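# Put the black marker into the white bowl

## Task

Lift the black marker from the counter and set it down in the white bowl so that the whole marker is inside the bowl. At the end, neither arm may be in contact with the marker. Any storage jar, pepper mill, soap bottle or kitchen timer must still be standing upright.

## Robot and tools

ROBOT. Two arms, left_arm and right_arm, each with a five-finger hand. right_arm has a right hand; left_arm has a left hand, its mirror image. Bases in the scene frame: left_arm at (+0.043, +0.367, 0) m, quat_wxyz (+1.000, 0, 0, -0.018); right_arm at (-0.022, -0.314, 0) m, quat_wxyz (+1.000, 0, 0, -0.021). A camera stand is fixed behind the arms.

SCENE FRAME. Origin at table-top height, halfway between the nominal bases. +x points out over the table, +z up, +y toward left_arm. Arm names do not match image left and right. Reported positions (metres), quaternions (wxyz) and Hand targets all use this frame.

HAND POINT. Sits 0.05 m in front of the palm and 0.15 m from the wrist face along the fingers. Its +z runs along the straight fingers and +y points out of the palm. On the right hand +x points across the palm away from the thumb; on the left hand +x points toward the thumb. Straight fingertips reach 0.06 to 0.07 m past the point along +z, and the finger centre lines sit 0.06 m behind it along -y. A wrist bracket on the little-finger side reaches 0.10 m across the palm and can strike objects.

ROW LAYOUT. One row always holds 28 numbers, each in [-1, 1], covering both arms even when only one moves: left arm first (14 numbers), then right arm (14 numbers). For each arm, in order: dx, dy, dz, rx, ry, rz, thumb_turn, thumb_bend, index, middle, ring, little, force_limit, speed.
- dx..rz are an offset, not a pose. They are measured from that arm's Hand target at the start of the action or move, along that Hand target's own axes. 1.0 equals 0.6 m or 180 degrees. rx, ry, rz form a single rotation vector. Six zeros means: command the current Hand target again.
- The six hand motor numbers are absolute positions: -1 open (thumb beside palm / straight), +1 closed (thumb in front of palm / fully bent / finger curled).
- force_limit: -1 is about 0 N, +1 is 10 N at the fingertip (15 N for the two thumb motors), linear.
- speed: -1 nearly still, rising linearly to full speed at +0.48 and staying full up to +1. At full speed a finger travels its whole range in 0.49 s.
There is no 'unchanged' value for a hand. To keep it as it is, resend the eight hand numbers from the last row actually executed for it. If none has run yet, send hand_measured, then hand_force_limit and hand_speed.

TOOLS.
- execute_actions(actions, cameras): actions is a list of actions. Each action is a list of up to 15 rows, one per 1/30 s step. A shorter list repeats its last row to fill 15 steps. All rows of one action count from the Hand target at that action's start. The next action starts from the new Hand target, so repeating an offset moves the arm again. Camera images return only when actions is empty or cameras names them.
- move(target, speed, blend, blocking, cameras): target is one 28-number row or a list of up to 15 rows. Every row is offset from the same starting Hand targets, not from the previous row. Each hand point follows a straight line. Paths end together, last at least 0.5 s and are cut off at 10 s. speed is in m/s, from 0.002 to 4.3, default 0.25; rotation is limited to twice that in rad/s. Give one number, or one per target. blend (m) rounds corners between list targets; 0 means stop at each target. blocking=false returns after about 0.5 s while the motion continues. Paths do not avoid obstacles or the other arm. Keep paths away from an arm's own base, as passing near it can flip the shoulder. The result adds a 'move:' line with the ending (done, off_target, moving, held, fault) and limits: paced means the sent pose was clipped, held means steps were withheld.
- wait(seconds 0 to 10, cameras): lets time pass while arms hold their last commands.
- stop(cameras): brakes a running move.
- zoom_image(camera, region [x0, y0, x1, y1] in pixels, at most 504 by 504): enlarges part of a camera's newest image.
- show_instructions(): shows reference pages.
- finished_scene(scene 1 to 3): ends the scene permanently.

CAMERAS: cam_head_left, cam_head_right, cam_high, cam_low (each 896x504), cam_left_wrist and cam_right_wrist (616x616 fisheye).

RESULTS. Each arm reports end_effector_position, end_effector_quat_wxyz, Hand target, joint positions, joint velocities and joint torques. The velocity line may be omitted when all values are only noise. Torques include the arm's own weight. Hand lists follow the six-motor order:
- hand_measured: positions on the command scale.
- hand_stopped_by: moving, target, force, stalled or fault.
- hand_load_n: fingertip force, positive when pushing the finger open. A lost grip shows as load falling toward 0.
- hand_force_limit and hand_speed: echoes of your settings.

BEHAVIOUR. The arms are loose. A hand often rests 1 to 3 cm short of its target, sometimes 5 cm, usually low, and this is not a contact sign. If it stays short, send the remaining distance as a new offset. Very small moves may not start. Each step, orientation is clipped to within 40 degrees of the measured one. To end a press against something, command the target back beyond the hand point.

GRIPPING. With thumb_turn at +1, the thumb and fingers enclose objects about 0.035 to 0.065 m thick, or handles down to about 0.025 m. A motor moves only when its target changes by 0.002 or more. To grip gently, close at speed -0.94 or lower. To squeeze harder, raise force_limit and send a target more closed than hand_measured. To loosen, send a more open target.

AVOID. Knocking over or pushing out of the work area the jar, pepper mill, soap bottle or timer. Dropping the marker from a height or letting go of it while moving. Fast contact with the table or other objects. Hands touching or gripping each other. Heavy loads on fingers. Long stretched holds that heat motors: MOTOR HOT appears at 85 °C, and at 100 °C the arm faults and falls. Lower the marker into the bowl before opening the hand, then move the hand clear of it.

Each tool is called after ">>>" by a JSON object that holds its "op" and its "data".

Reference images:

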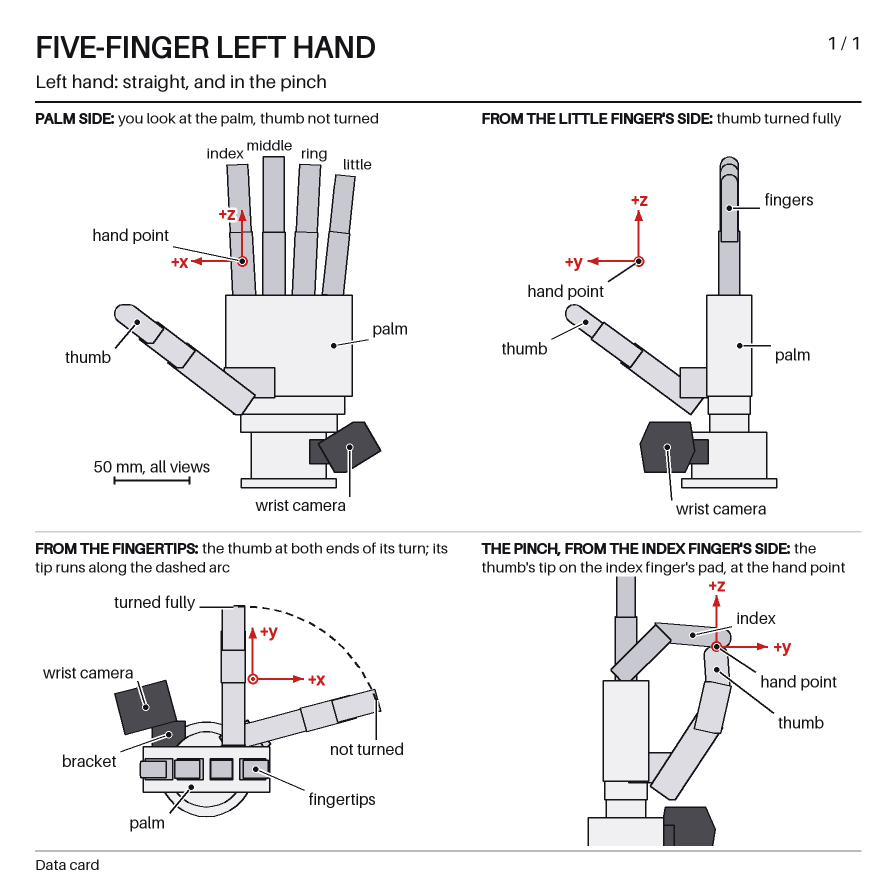

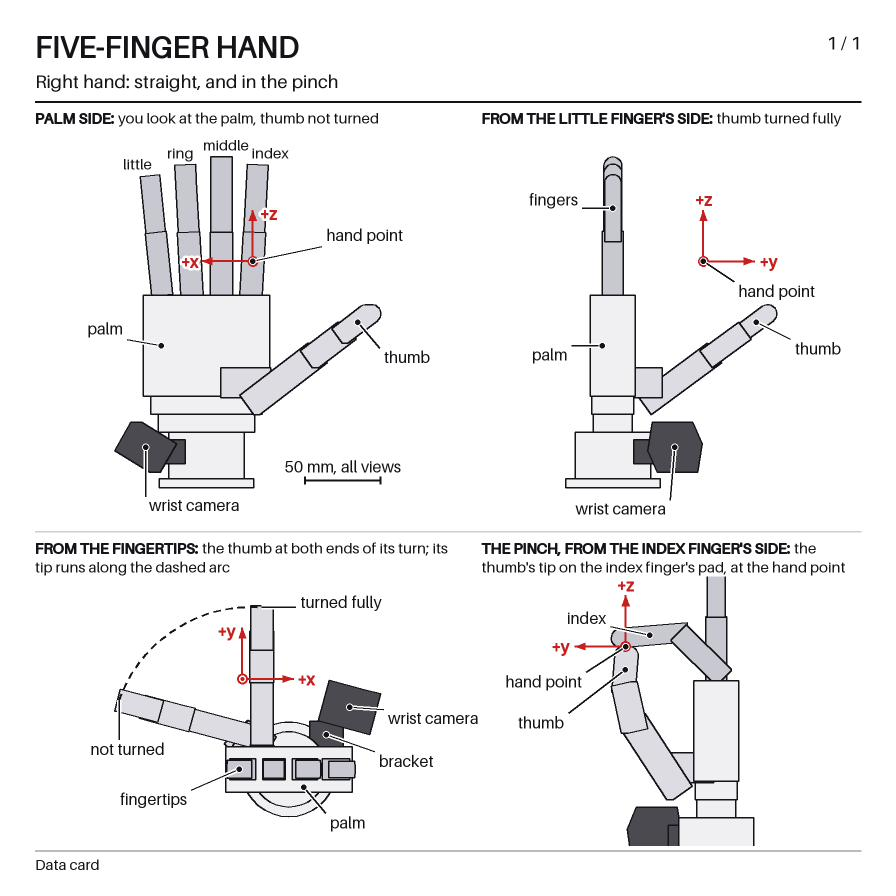

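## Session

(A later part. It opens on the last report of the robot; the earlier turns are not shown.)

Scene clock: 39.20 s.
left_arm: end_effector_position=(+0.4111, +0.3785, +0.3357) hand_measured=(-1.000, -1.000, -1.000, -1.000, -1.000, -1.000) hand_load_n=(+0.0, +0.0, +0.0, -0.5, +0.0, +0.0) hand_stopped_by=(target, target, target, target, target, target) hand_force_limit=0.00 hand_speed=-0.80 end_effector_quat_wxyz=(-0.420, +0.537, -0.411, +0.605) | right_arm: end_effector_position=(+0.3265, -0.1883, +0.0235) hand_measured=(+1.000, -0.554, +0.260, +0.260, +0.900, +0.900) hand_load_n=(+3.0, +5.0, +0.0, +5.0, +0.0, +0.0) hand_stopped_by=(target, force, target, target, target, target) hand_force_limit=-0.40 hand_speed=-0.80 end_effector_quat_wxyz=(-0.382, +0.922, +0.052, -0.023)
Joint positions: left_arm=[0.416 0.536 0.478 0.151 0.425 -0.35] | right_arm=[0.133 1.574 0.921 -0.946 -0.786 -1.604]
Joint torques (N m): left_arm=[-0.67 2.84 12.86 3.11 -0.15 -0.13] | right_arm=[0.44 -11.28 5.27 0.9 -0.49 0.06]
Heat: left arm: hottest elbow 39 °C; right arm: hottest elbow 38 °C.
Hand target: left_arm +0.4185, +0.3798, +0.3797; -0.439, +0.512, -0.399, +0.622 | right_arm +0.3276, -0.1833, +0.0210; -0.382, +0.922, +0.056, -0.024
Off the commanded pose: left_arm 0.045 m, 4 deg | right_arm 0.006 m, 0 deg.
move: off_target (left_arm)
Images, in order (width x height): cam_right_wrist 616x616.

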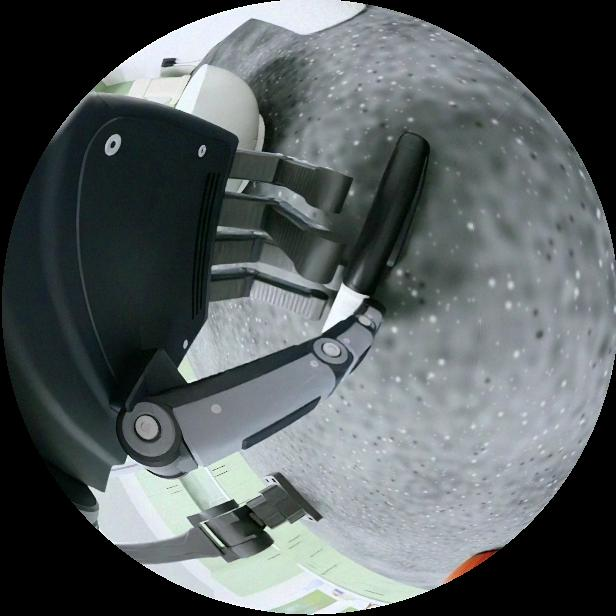

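>>> {"op": "move", "data": {"target": [0,0,0,0,0,0, -1, -1, -1, -1, -1, -1, 0, -0.8, 0,0,0,0,0,0, 1, -0.55, 0.5, 0.26, 0.9, 0.9, -0.4, -0.85], "speed": 0.05, "cameras": ["cam_right_wrist"]}}

>>> {"op": "zoom_image", "data": {"camera": "cam_right_wrist", "region": [240, 180, 440, 380]}}

Scene clock: 40.83 s.
left_arm: end_effector_position=(+0.4111, +0.3785, +0.3357) hand_measured=(-1.000, -1.000, -1.000, -1.000, -1.000, -1.000) hand_load_n=(+0.0, +0.0, +0.0, +0.0, +0.0, +0.0) hand_stopped_by=(target, target, target, target, target, target) hand_force_limit=0.00 hand_speed=-0.80 end_effector_quat_wxyz=(-0.420, +0.537, -0.411, +0.605) | right_arm: end_effector_position=(+0.3265, -0.1883, +0.0235) hand_measured=(+1.000, -0.554, +0.500, +0.260, +0.900, +0.900) hand_load_n=(+3.0, +5.0, +0.0, +5.0, +0.0, +0.0) hand_stopped_by=(target, force, target, target, target, target) hand_force_limit=-0.40 hand_speed=-0.85 end_effector_quat_wxyz=(-0.382, +0.922, +0.052, -0.023)
Joint positions: left_arm=[0.416 0.536 0.478 0.151 0.425 -0.35] | right_arm=[0.133 1.574 0.921 -0.946 -0.786 -1.604]
Joint torques (N m): left_arm=[-0.38 2.55 12.88 3.04 -0.18 -0.15] | right_arm=[0.56 -11.22 5.3 0.87 -0.48 0.07]
Heat: left arm: hottest elbow 39 °C; right arm: hottest elbow 38 °C.
Hand target: left_arm +0.4185, +0.3798, +0.3797; -0.439, +0.512, -0.399, +0.622 | right_arm +0.3276, -0.1833, +0.0210; -0.382, +0.922, +0.057, -0.024
Off the commanded pose: left_arm 0.045 m, 4 deg | right_arm 0.006 m, 0 deg.
move: off_target (left_arm)
Images, in order (width x height): cam_right_wrist 616x616.

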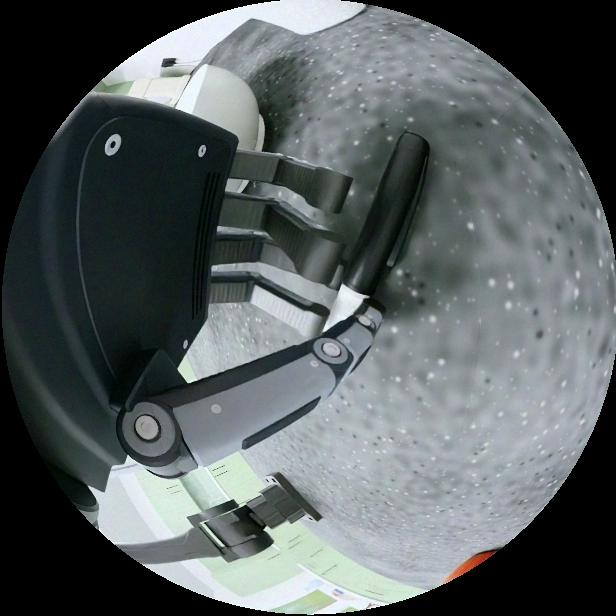

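Scaled by 2.520 from the camera's 616x616 image, which has a finer 880x880 frame.

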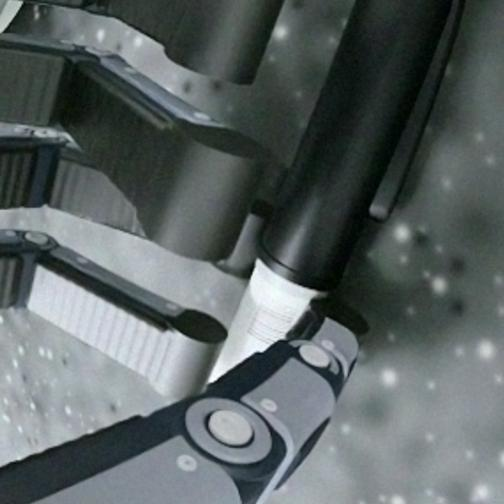

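>>> {"op": "move", "data": {"target": [0,0,0,0,0,0, -1, -1, -1, -1, -1, -1, 0, -0.8, 0,-0.03,-0.03,0,0,0, 1, -0.55, 0.5, 0.26, 0.9, 0.9, -0.4, -0.85], "speed": 0.06, "cameras": ["cam_right_wrist","cam_low","cam_high"]}}

>>> {"op": "zoom_image", "data": {"camera": "cam_right_wrist", "region": [240, 140, 480, 380]}}

>>> {"op": "zoom_image", "data": {"camera": "cam_low", "region": [530, 220, 610, 300]}}

Scene clock: 44.93 s.
left_arm: end_effector_position=(+0.4111, +0.3785, +0.3357) hand_measured=(-1.000, -1.000, -1.000, -1.000, -1.000, -1.000) hand_load_n=(+0.0, +0.0, +0.0, +0.0, +0.0, +0.0) hand_stopped_by=(target, target, target, target, target, target) hand_force_limit=0.00 hand_speed=-0.80 end_effector_quat_wxyz=(-0.420, +0.537, -0.411, +0.605) | right_arm: end_effector_position=(+0.3149, -0.1894, +0.0322) hand_measured=(+1.000, -0.554, +0.500, +0.260, +0.900, +0.900) hand_load_n=(+3.0, +5.0, +0.0, +5.0, +0.0, +0.0) hand_stopped_by=(target, force, target, target, target, target) hand_force_limit=-0.40 hand_speed=-0.85 end_effector_quat_wxyz=(-0.382, +0.922, +0.045, -0.040)
Joint positions: left_arm=[0.416 0.536 0.478 0.151 0.425 -0.35] | right_arm=[0.133 1.554 0.921 -1 -0.786 -1.603]
Joint torques (N m): left_arm=[-0.26 2.61 12.98 3.08 -0.18 -0.12] | right_arm=[0.67 -12.98 7.32 0.21 -0.51 0.06]
Heat: left arm: hottest elbow 40 °C; right arm: hottest elbow 38 °C.
Hand target: left_arm +0.4185, +0.3798, +0.3797; -0.439, +0.512, -0.399, +0.622 | right_arm +0.3276, -0.1834, +0.0464; -0.382, +0.922, +0.056, -0.024
Off the commanded pose: left_arm 0.045 m, 4 deg | right_arm 0.020 m, 2 deg.
move: off_target (left_arm, right_arm)
Images, in order (width x height): cam_high 896x504, cam_low 896x504, cam_right_wrist 616x616.

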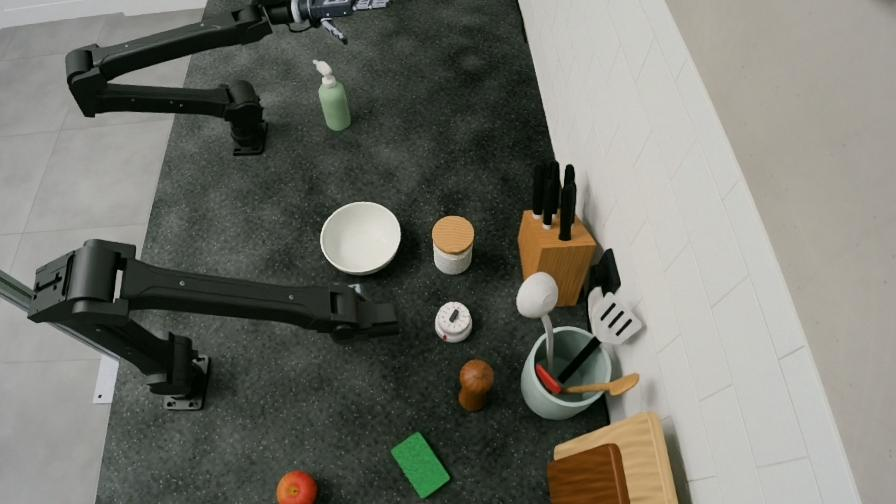

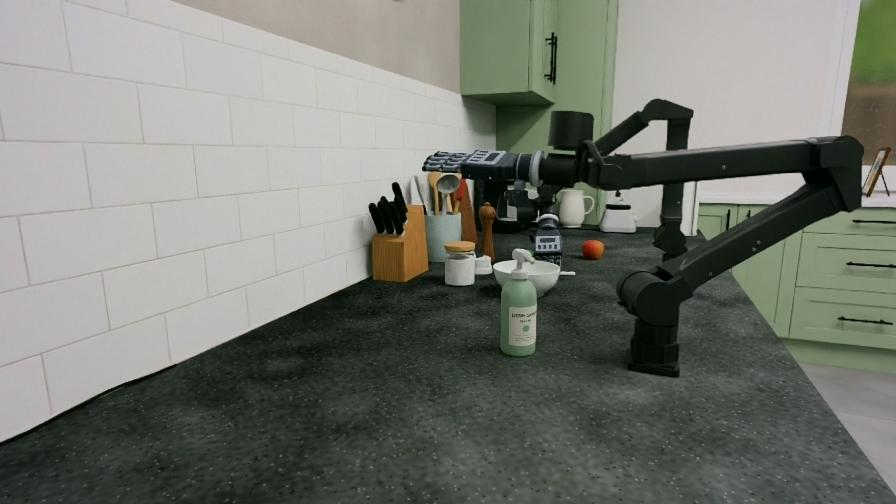

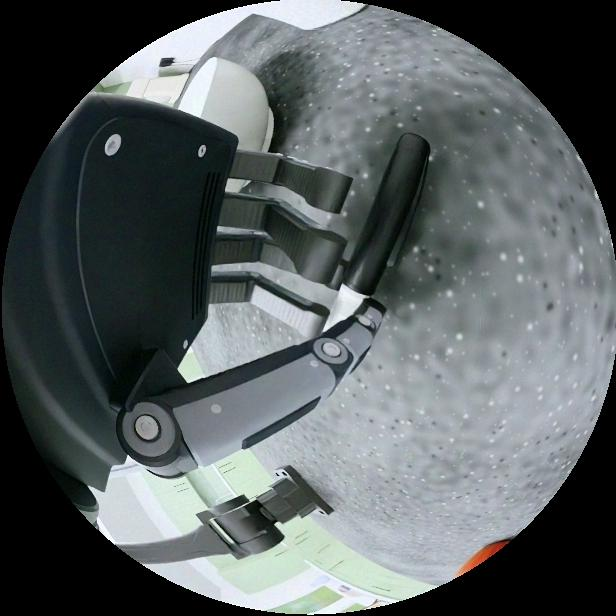

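Scaled by 2.100 from the camera's 616x616 image, which has a finer 880x880 frame.

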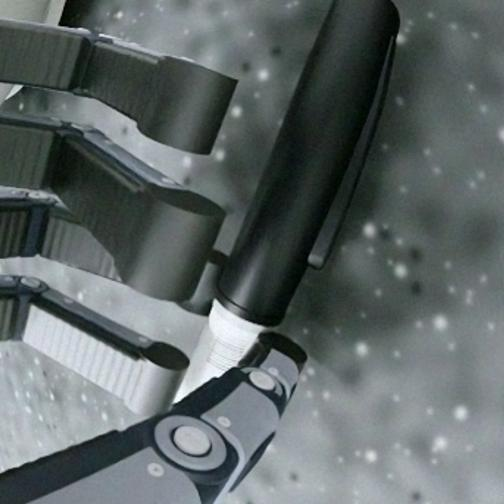

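Scaled by 6.300 from the camera's 896x504 image, which has a finer 1280x720 frame.

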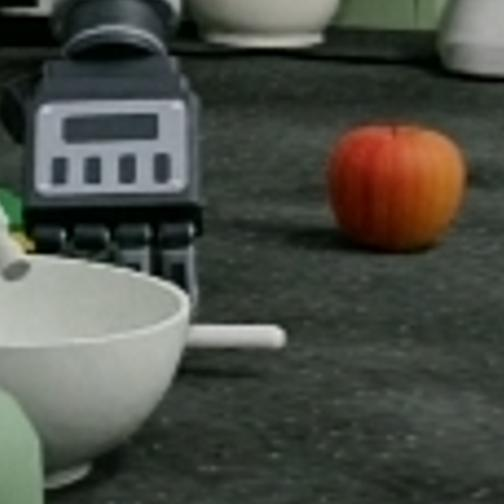

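>>> {"op": "move", "data": {"target": [[0,0,0,0,0,0, -1, -1, -1, -1, -1, -1, 0, -0.8, 0.012,-0.1315,-0.137,0,0,0, 1, -0.55, 0.5, 0.26, 0.9, 0.9, -0.4, -0.85],[0,0,0,0,0,0, -1, -1, -1, -1, -1, -1, 0, -0.8, 0.0927,-0.354,0.0855,0,0,0, 1, -0.55, 0.5, 0.26, 0.9, 0.9, -0.4, -0.85]], "speed": 0.1, "blend": [0.03,0], "cameras": ["cam_right_wrist","cam_low","cam_high","cam_head_left"]}}

>>> {"op": "zoom_image", "data": {"camera": "cam_low", "region": [470, 180, 610, 320]}}

>>> {"op": "zoom_image", "data": {"camera": "cam_head_left", "region": [440, 270, 580, 410]}}

>>> {"op": "zoom_image", "data": {"camera": "cam_high", "region": [290, 160, 430, 300]}}

Scene clock: 50.67 s.
left_arm: end_effector_position=(+0.4111, +0.3785, +0.3357) hand_measured=(-1.000, -1.000, -1.000, -1.000, -1.000, -1.000) hand_load_n=(+0.0, +0.0, +0.0, +0.0, +0.0, +0.0) hand_stopped_by=(target, target, target, target, target, target) hand_force_limit=0.00 hand_speed=-0.80 end_effector_quat_wxyz=(-0.420, +0.537, -0.411, +0.605) | right_arm: end_effector_position=(+0.3408, -0.0072, +0.1410) hand_measured=(+1.000, -0.554, +0.500, +0.260, +0.900, +0.900) hand_load_n=(+3.0, +5.0, +0.0, +5.0, +0.0, +0.0) hand_stopped_by=(target, force, target, target, target, target) hand_force_limit=-0.40 hand_speed=-0.85 end_effector_quat_wxyz=(-0.370, +0.927, +0.048, -0.048)
Joint positions: left_arm=[0.416 0.536 0.478 0.151 0.425 -0.35] | right_arm=[0.535 1.56 1.247 -0.97 -0.718 -1.072]
Joint torques (N m): left_arm=[-0.26 3.02 12.75 3 -0.17 -0.12] | right_arm=[0.15 -13.45 10.55 1.37 -0.44 0.07]
Heat: left arm: hottest elbow 40 °C; right arm: hottest elbow 40 °C.
Hand target: left_arm +0.4185, +0.3798, +0.3797; -0.439, +0.512, -0.399, +0.622 | right_arm +0.3600, +0.0085, +0.1602; -0.382, +0.922, +0.056, -0.024
Off the commanded pose: left_arm 0.045 m, 4 deg | right_arm 0.032 m, 3 deg.
move: off_target (left_arm, right_arm)
Images, in order (width x height): cam_head_left 896x504, cam_high 896x504, cam_low 896x504, cam_right_wrist 616x616.

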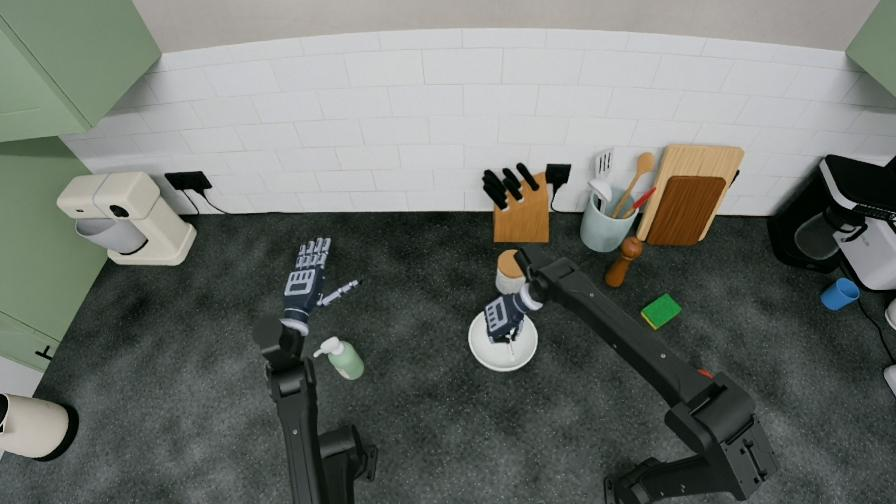

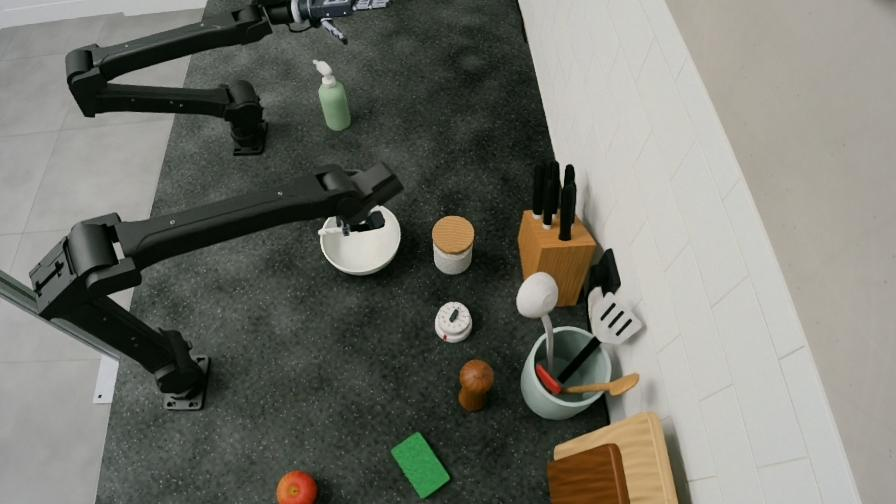

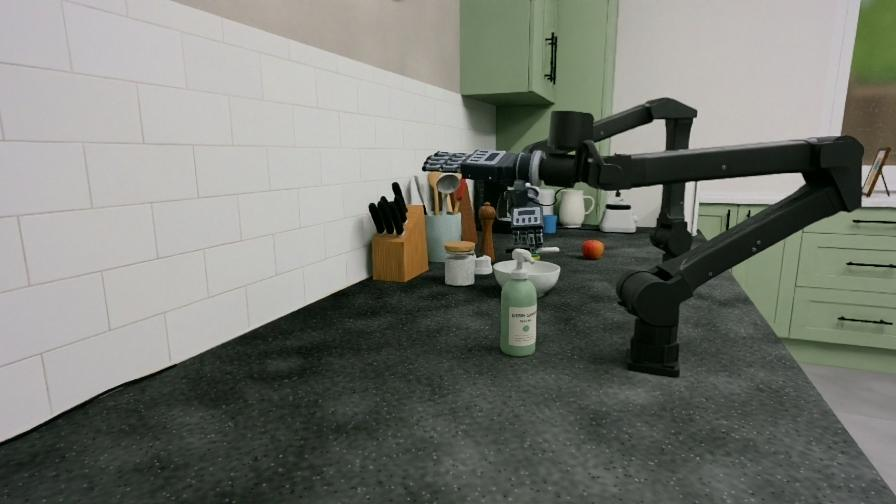

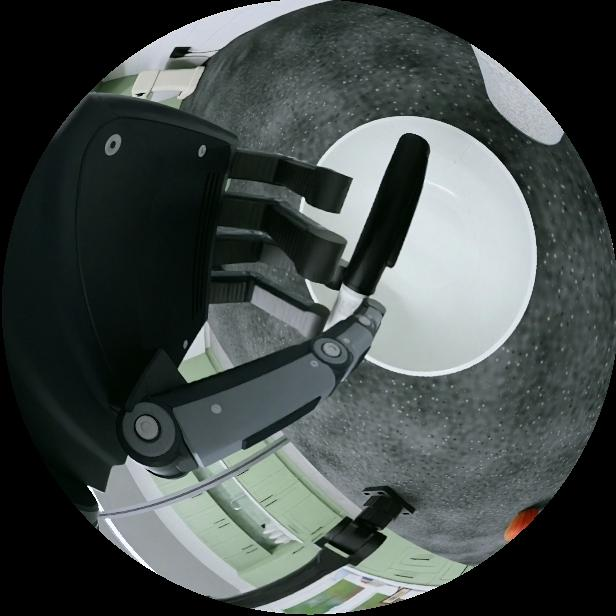

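Scaled by 3.600 from the camera's 896x504 image, which has a finer 1280x720 frame.

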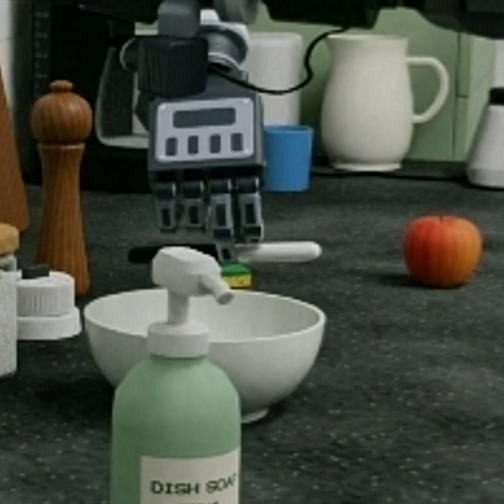

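Scaled by 3.600 from the camera's 896x504 image, which has a finer 1280x720 frame.

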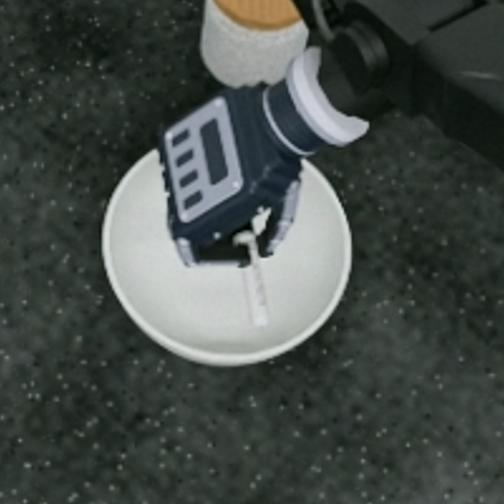

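Scaled by 3.600 from the camera's 896x504 image, which has a finer 1280x720 frame.

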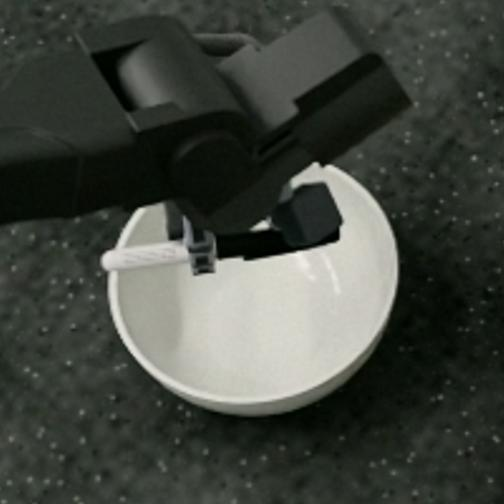

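>>> {"op": "move", "data": {"target": [0,0,0,0,0,0, -1, -1, -1, -1, -1, -1, 0, -0.8, -0.0103,0.0545,0.0515,0,0,0, 1, -0.55, 0.5, 0.26, 0.9, 0.9, -0.4, -0.85], "speed": 0.08, "cameras": ["cam_right_wrist","cam_low","cam_high","cam_head_left"]}}

>>> {"op": "zoom_image", "data": {"camera": "cam_low", "region": [470, 180, 610, 320]}}

>>> {"op": "zoom_image", "data": {"camera": "cam_head_left", "region": [440, 270, 580, 410]}}

>>> {"op": "zoom_image", "data": {"camera": "cam_high", "region": [290, 160, 430, 300]}}

Scene clock: 53.87 s.
left_arm: end_effector_position=(+0.4111, +0.3785, +0.3357) hand_measured=(-1.000, -1.000, -1.000, -1.000, -1.000, -1.000) hand_load_n=(-0.5, +0.0, +0.0, +0.0, +0.0, +0.0) hand_stopped_by=(target, target, target, target, target, target) hand_force_limit=0.00 hand_speed=-0.80 end_effector_quat_wxyz=(-0.420, +0.537, -0.411, +0.605) | right_arm: end_effector_position=(+0.3523, -0.0008, +0.1133) hand_measured=(+1.000, -0.554, +0.500, +0.260, +0.900, +0.900) hand_load_n=(+2.5, +5.0, +0.0, +5.0, +0.0, +0.0) hand_stopped_by=(target, force, target, target, target, target) hand_force_limit=-0.40 hand_speed=-0.85 end_effector_quat_wxyz=(-0.378, +0.924, +0.051, -0.030)
Joint positions: left_arm=[0.416 0.536 0.478 0.151 0.425 -0.35] | right_arm=[0.535 1.591 1.203 -0.849 -0.717 -1.061]
Joint torques (N m): left_arm=[-0.15 2.61 12.85 3.06 -0.21 -0.11] | right_arm=[0.32 -14.15 6.94 1.47 -0.43 0.06]
Heat: left arm: hottest elbow 41 °C; right arm: hottest elbow 40 °C.
Hand target: left_arm +0.4185, +0.3798, +0.3797; -0.439, +0.512, -0.399, +0.622 | right_arm +0.3540, +0.0065, +0.1153; -0.382, +0.922, +0.056, -0.024
Off the commanded pose: left_arm 0.045 m, 4 deg | right_arm 0.008 m, 1 deg.
move: off_target (left_arm)
Images, in order (width x height): cam_head_left 896x504, cam_high 896x504, cam_low 896x504, cam_right_wrist 616x616.

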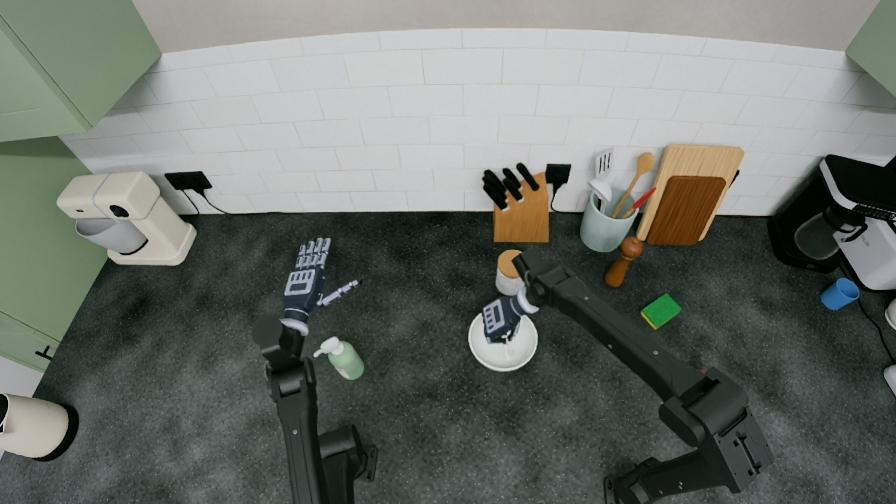

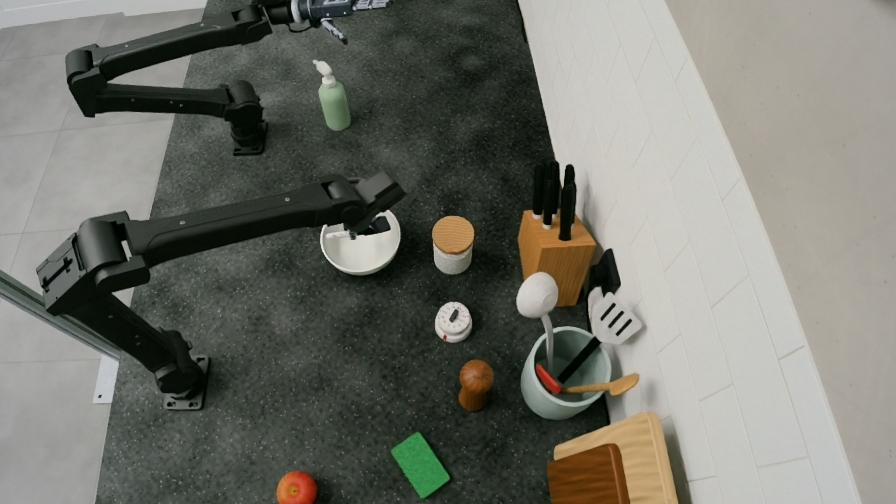

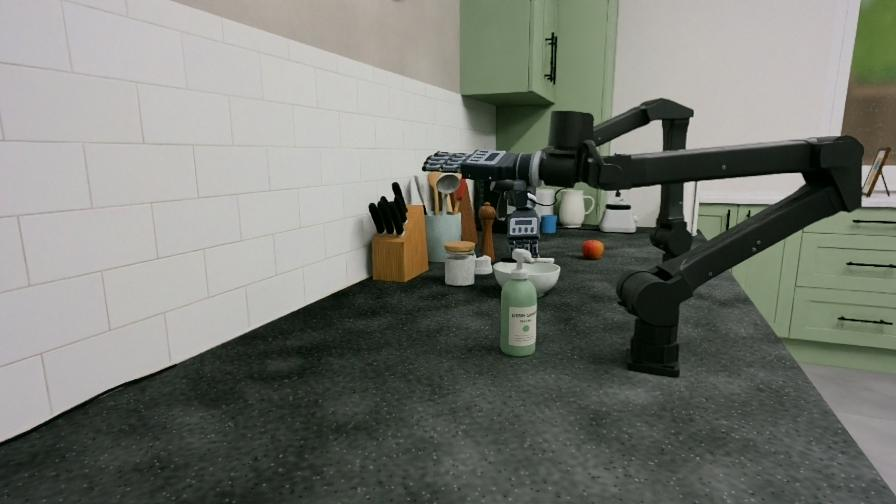

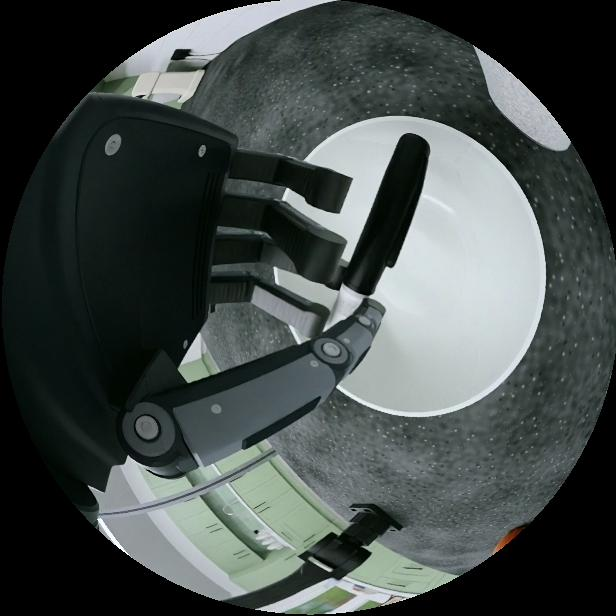

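Scaled by 3.600 from the camera's 896x504 image, which has a finer 1280x720 frame.

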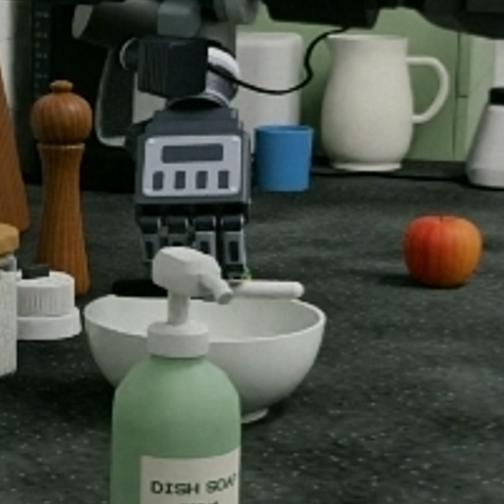

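Scaled by 3.600 from the camera's 896x504 image, which has a finer 1280x720 frame.

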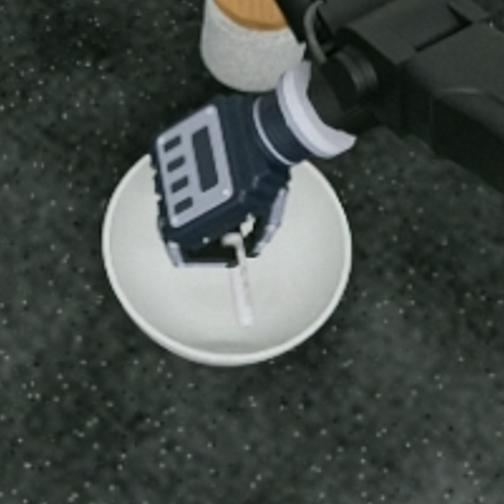

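Scaled by 3.600 from the camera's 896x504 image, which has a finer 1280x720 frame.

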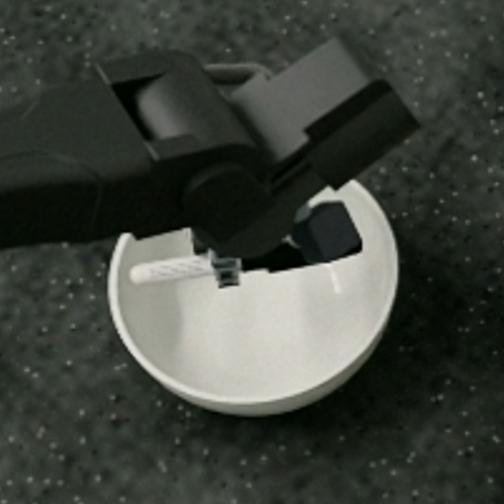

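>>> {"op": "move", "data": {"target": [0,0,0,0,0,0, -1, -1, -1, -1, -1, -1, 0, -0.8, 0.0007,0.0437,0.0507,0,0,0, 1, -0.55, 0.5, 0.26, 0.9, 0.9, -0.4, -0.85], "speed": 0.07, "cameras": ["cam_right_wrist","cam_low","cam_high","cam_head_left"]}}

>>> {"op": "zoom_image", "data": {"camera": "cam_low", "region": [470, 180, 610, 320]}}

>>> {"op": "zoom_image", "data": {"camera": "cam_head_left", "region": [440, 270, 580, 410]}}

>>> {"op": "zoom_image", "data": {"camera": "cam_high", "region": [290, 160, 430, 300]}}

Scene clock: 57.13 s.
left_arm: end_effector_position=(+0.4111, +0.3785, +0.3357) hand_measured=(-1.000, -1.000, -1.000, -1.000, -1.000, -1.000) hand_load_n=(+0.0, +0.0, +0.0, +0.0, +0.0, +0.0) hand_stopped_by=(target, target, target, target, target, target) hand_force_limit=0.00 hand_speed=-0.80 end_effector_quat_wxyz=(-0.420, +0.537, -0.411, +0.605) | right_arm: end_effector_position=(+0.3534, +0.0017, +0.0743) hand_measured=(+1.000, -0.554, +0.500, +0.260, +0.900, +0.900) hand_load_n=(+3.0, +5.0, +0.0, +5.5, +0.0, +0.0) hand_stopped_by=(target, force, target, target, target, target) hand_force_limit=-0.40 hand_speed=-0.85 end_effector_quat_wxyz=(-0.379, +0.924, +0.050, -0.028)
Joint positions: left_arm=[0.416 0.536 0.478 0.151 0.425 -0.35] | right_arm=[0.539 1.638 1.148 -0.74 -0.715 -1.055]
Joint torques (N m): left_arm=[-0.5 2.9 12.75 3.06 -0.16 -0.11] | right_arm=[0.62 -14.33 6.54 1.48 -0.42 0.06]
Heat: left arm: hottest elbow 41 °C; right arm: hottest elbow 41 °C.
Hand target: left_arm +0.4185, +0.3798, +0.3797; -0.439, +0.512, -0.399, +0.622 | right_arm +0.3542, +0.0095, +0.0754; -0.382, +0.922, +0.056, -0.023
Off the commanded pose: left_arm 0.045 m, 4 deg | right_arm 0.008 m, 1 deg.
move: off_target (left_arm)
Images, in order (width x height): cam_head_left 896x504, cam_high 896x504, cam_low 896x504, cam_right_wrist 616x616.

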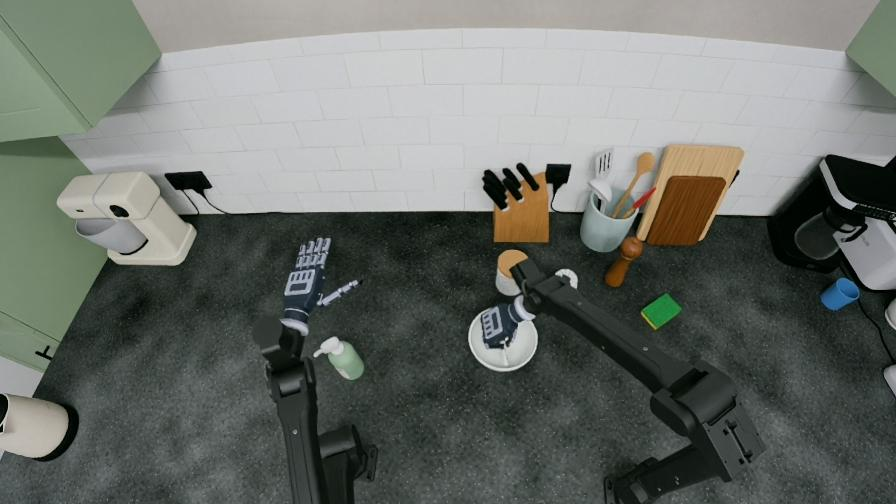

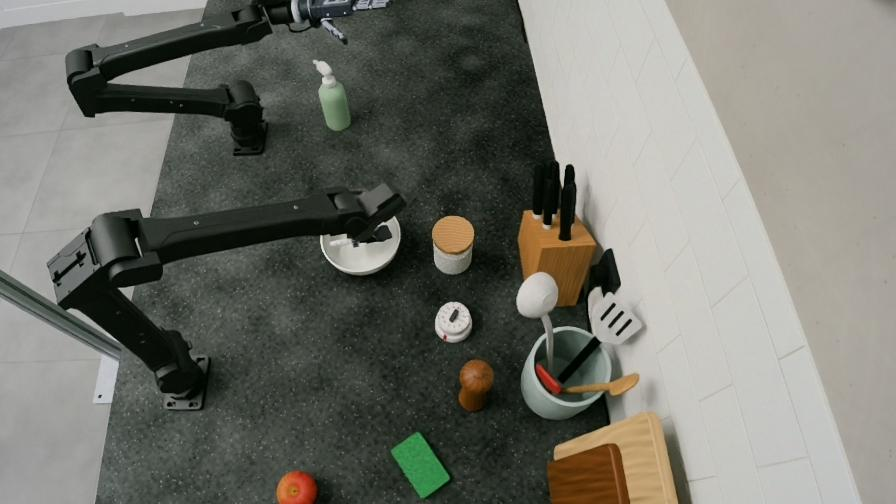

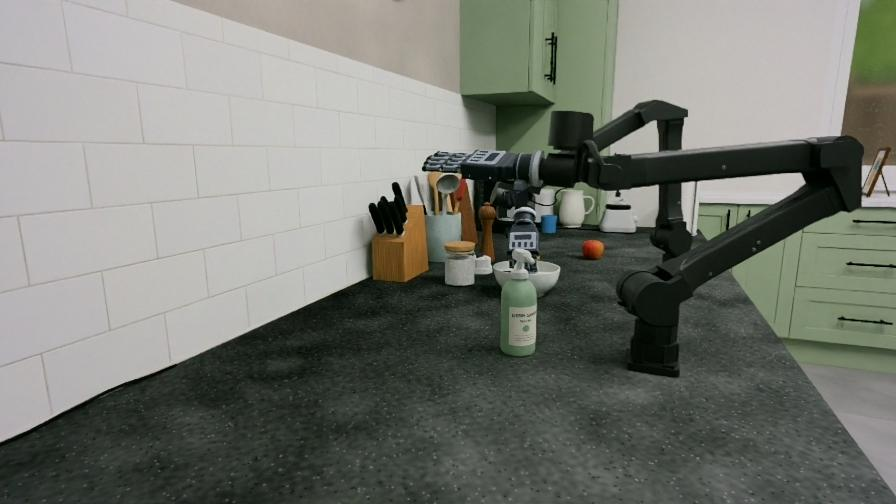

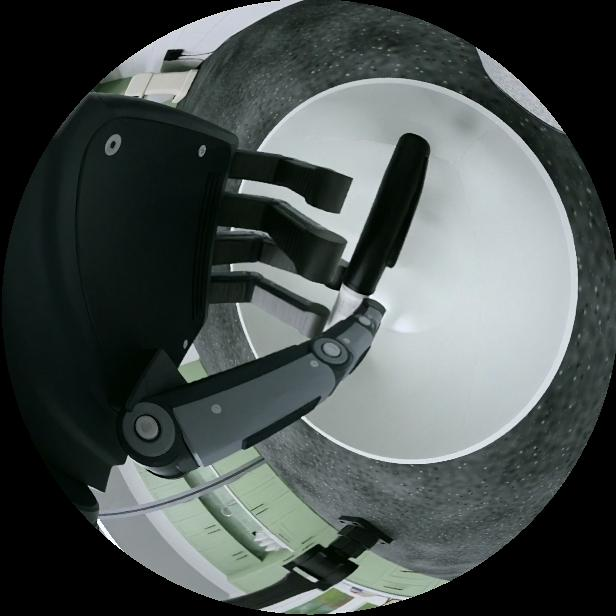

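Scaled by 3.600 from the camera's 896x504 image, which has a finer 1280x720 frame.

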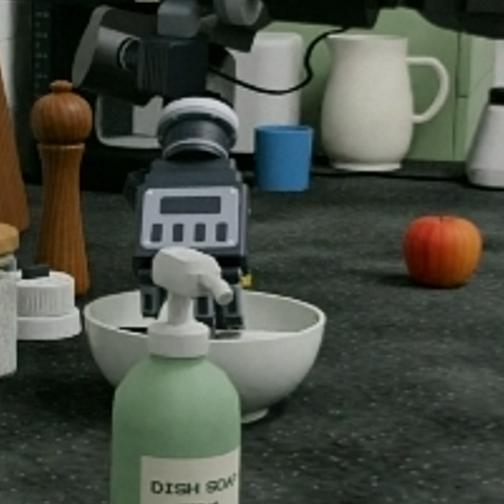

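Scaled by 3.600 from the camera's 896x504 image, which has a finer 1280x720 frame.

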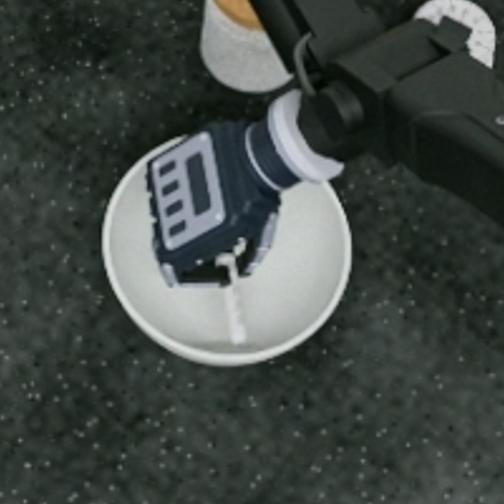

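Scaled by 3.600 from the camera's 896x504 image, which has a finer 1280x720 frame.

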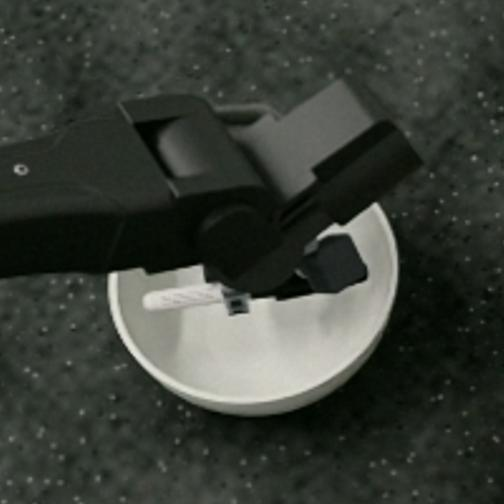

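>>> {"op": "move", "data": {"target": [0,0,0,0,0,0, -1, -1, -1, -1, -1, -1, 0, -0.8, 0.0067,0.0145,0.0135,0,0,0, 1, -0.55, 0.5, 0.26, 0.9, 0.9, -0.4, -0.85], "speed": 0.05, "cameras": ["cam_right_wrist","cam_low","cam_high","cam_head_left"]}}

>>> {"op": "zoom_image", "data": {"camera": "cam_high", "region": [290, 160, 430, 300]}}

Scene clock: 59.20 s.
left_arm: end_effector_position=(+0.4111, +0.3785, +0.3357) hand_measured=(-1.000, -1.000, -1.000, -1.000, -1.000, -1.000) hand_load_n=(-0.5, +0.0, +0.0, +0.0, +0.0, +0.0) hand_stopped_by=(target, target, target, target, target, target) hand_force_limit=0.00 hand_speed=-0.80 end_effector_quat_wxyz=(-0.420, +0.537, -0.411, +0.605) | right_arm: end_effector_position=(+0.3563, +0.0032, +0.0638) hand_measured=(+1.000, -0.554, +0.500, +0.260, +0.900, +0.900) hand_load_n=(+2.5, +5.0, +0.0, +5.0, +0.0, +0.0) hand_stopped_by=(target, force, target, target, target, target) hand_force_limit=-0.40 hand_speed=-0.85 end_effector_quat_wxyz=(-0.379, +0.924, +0.050, -0.028)
Joint positions: left_arm=[0.416 0.536 0.478 0.151 0.425 -0.35] | right_arm=[0.539 1.659 1.145 -0.716 -0.715 -1.055]
Joint torques (N m): left_arm=[-0.09 2.49 12.88 3.12 -0.15 -0.14] | right_arm=[0.44 -14.04 6.42 1.5 -0.46 0.01]
Heat: left arm: hottest elbow 42 °C; right arm: hottest elbow 40 °C.
Hand target: left_arm +0.4185, +0.3798, +0.3797; -0.439, +0.512, -0.399, +0.622 | right_arm +0.3581, +0.0095, +0.0634; -0.382, +0.922, +0.056, -0.024
Off the commanded pose: left_arm 0.045 m, 4 deg | right_arm 0.007 m, 1 deg.
move: off_target (left_arm)
Images, in order (width x height): cam_head_left 896x504, cam_high 896x504, cam_low 896x504, cam_right_wrist 616x616.

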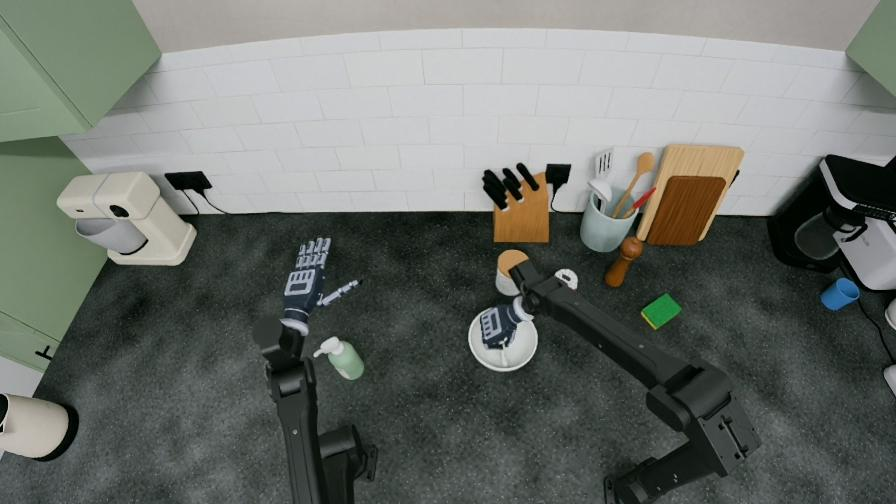

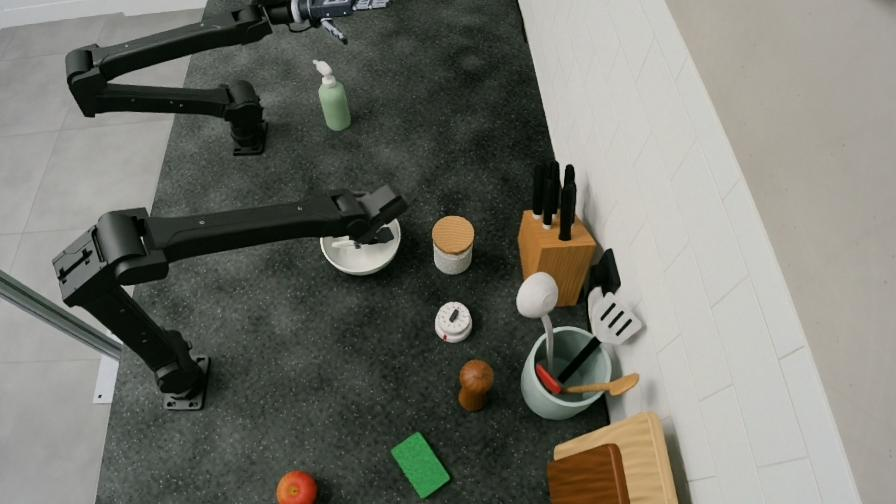

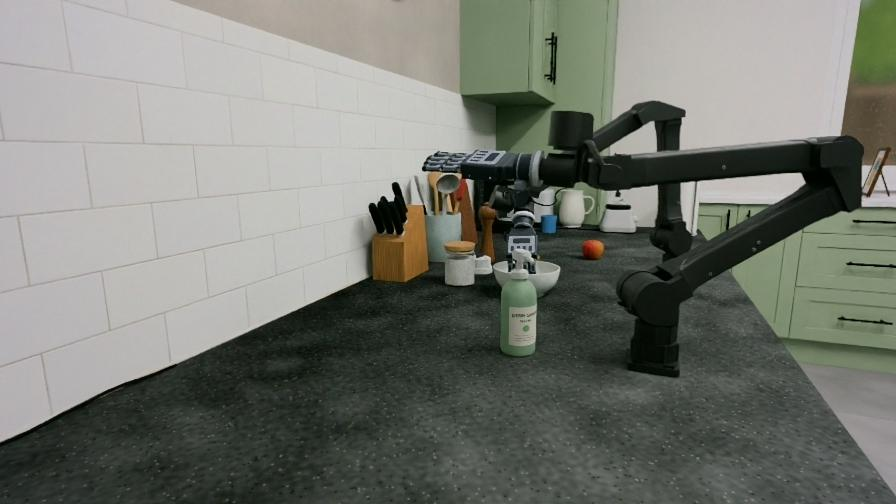

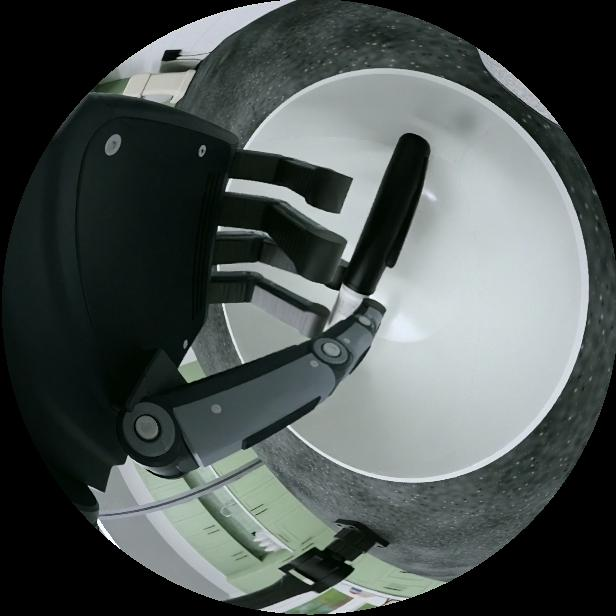

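Scaled by 3.600 from the camera's 896x504 image, which has a finer 1280x720 frame.

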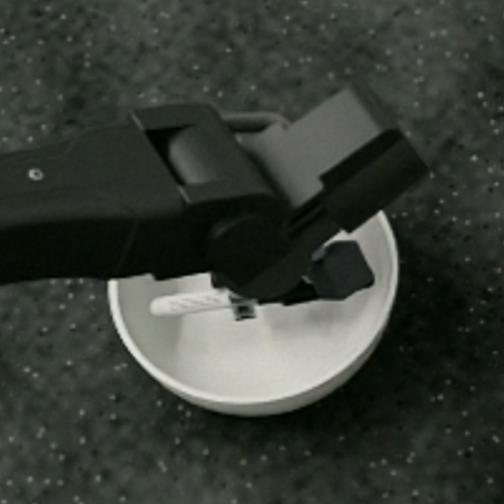

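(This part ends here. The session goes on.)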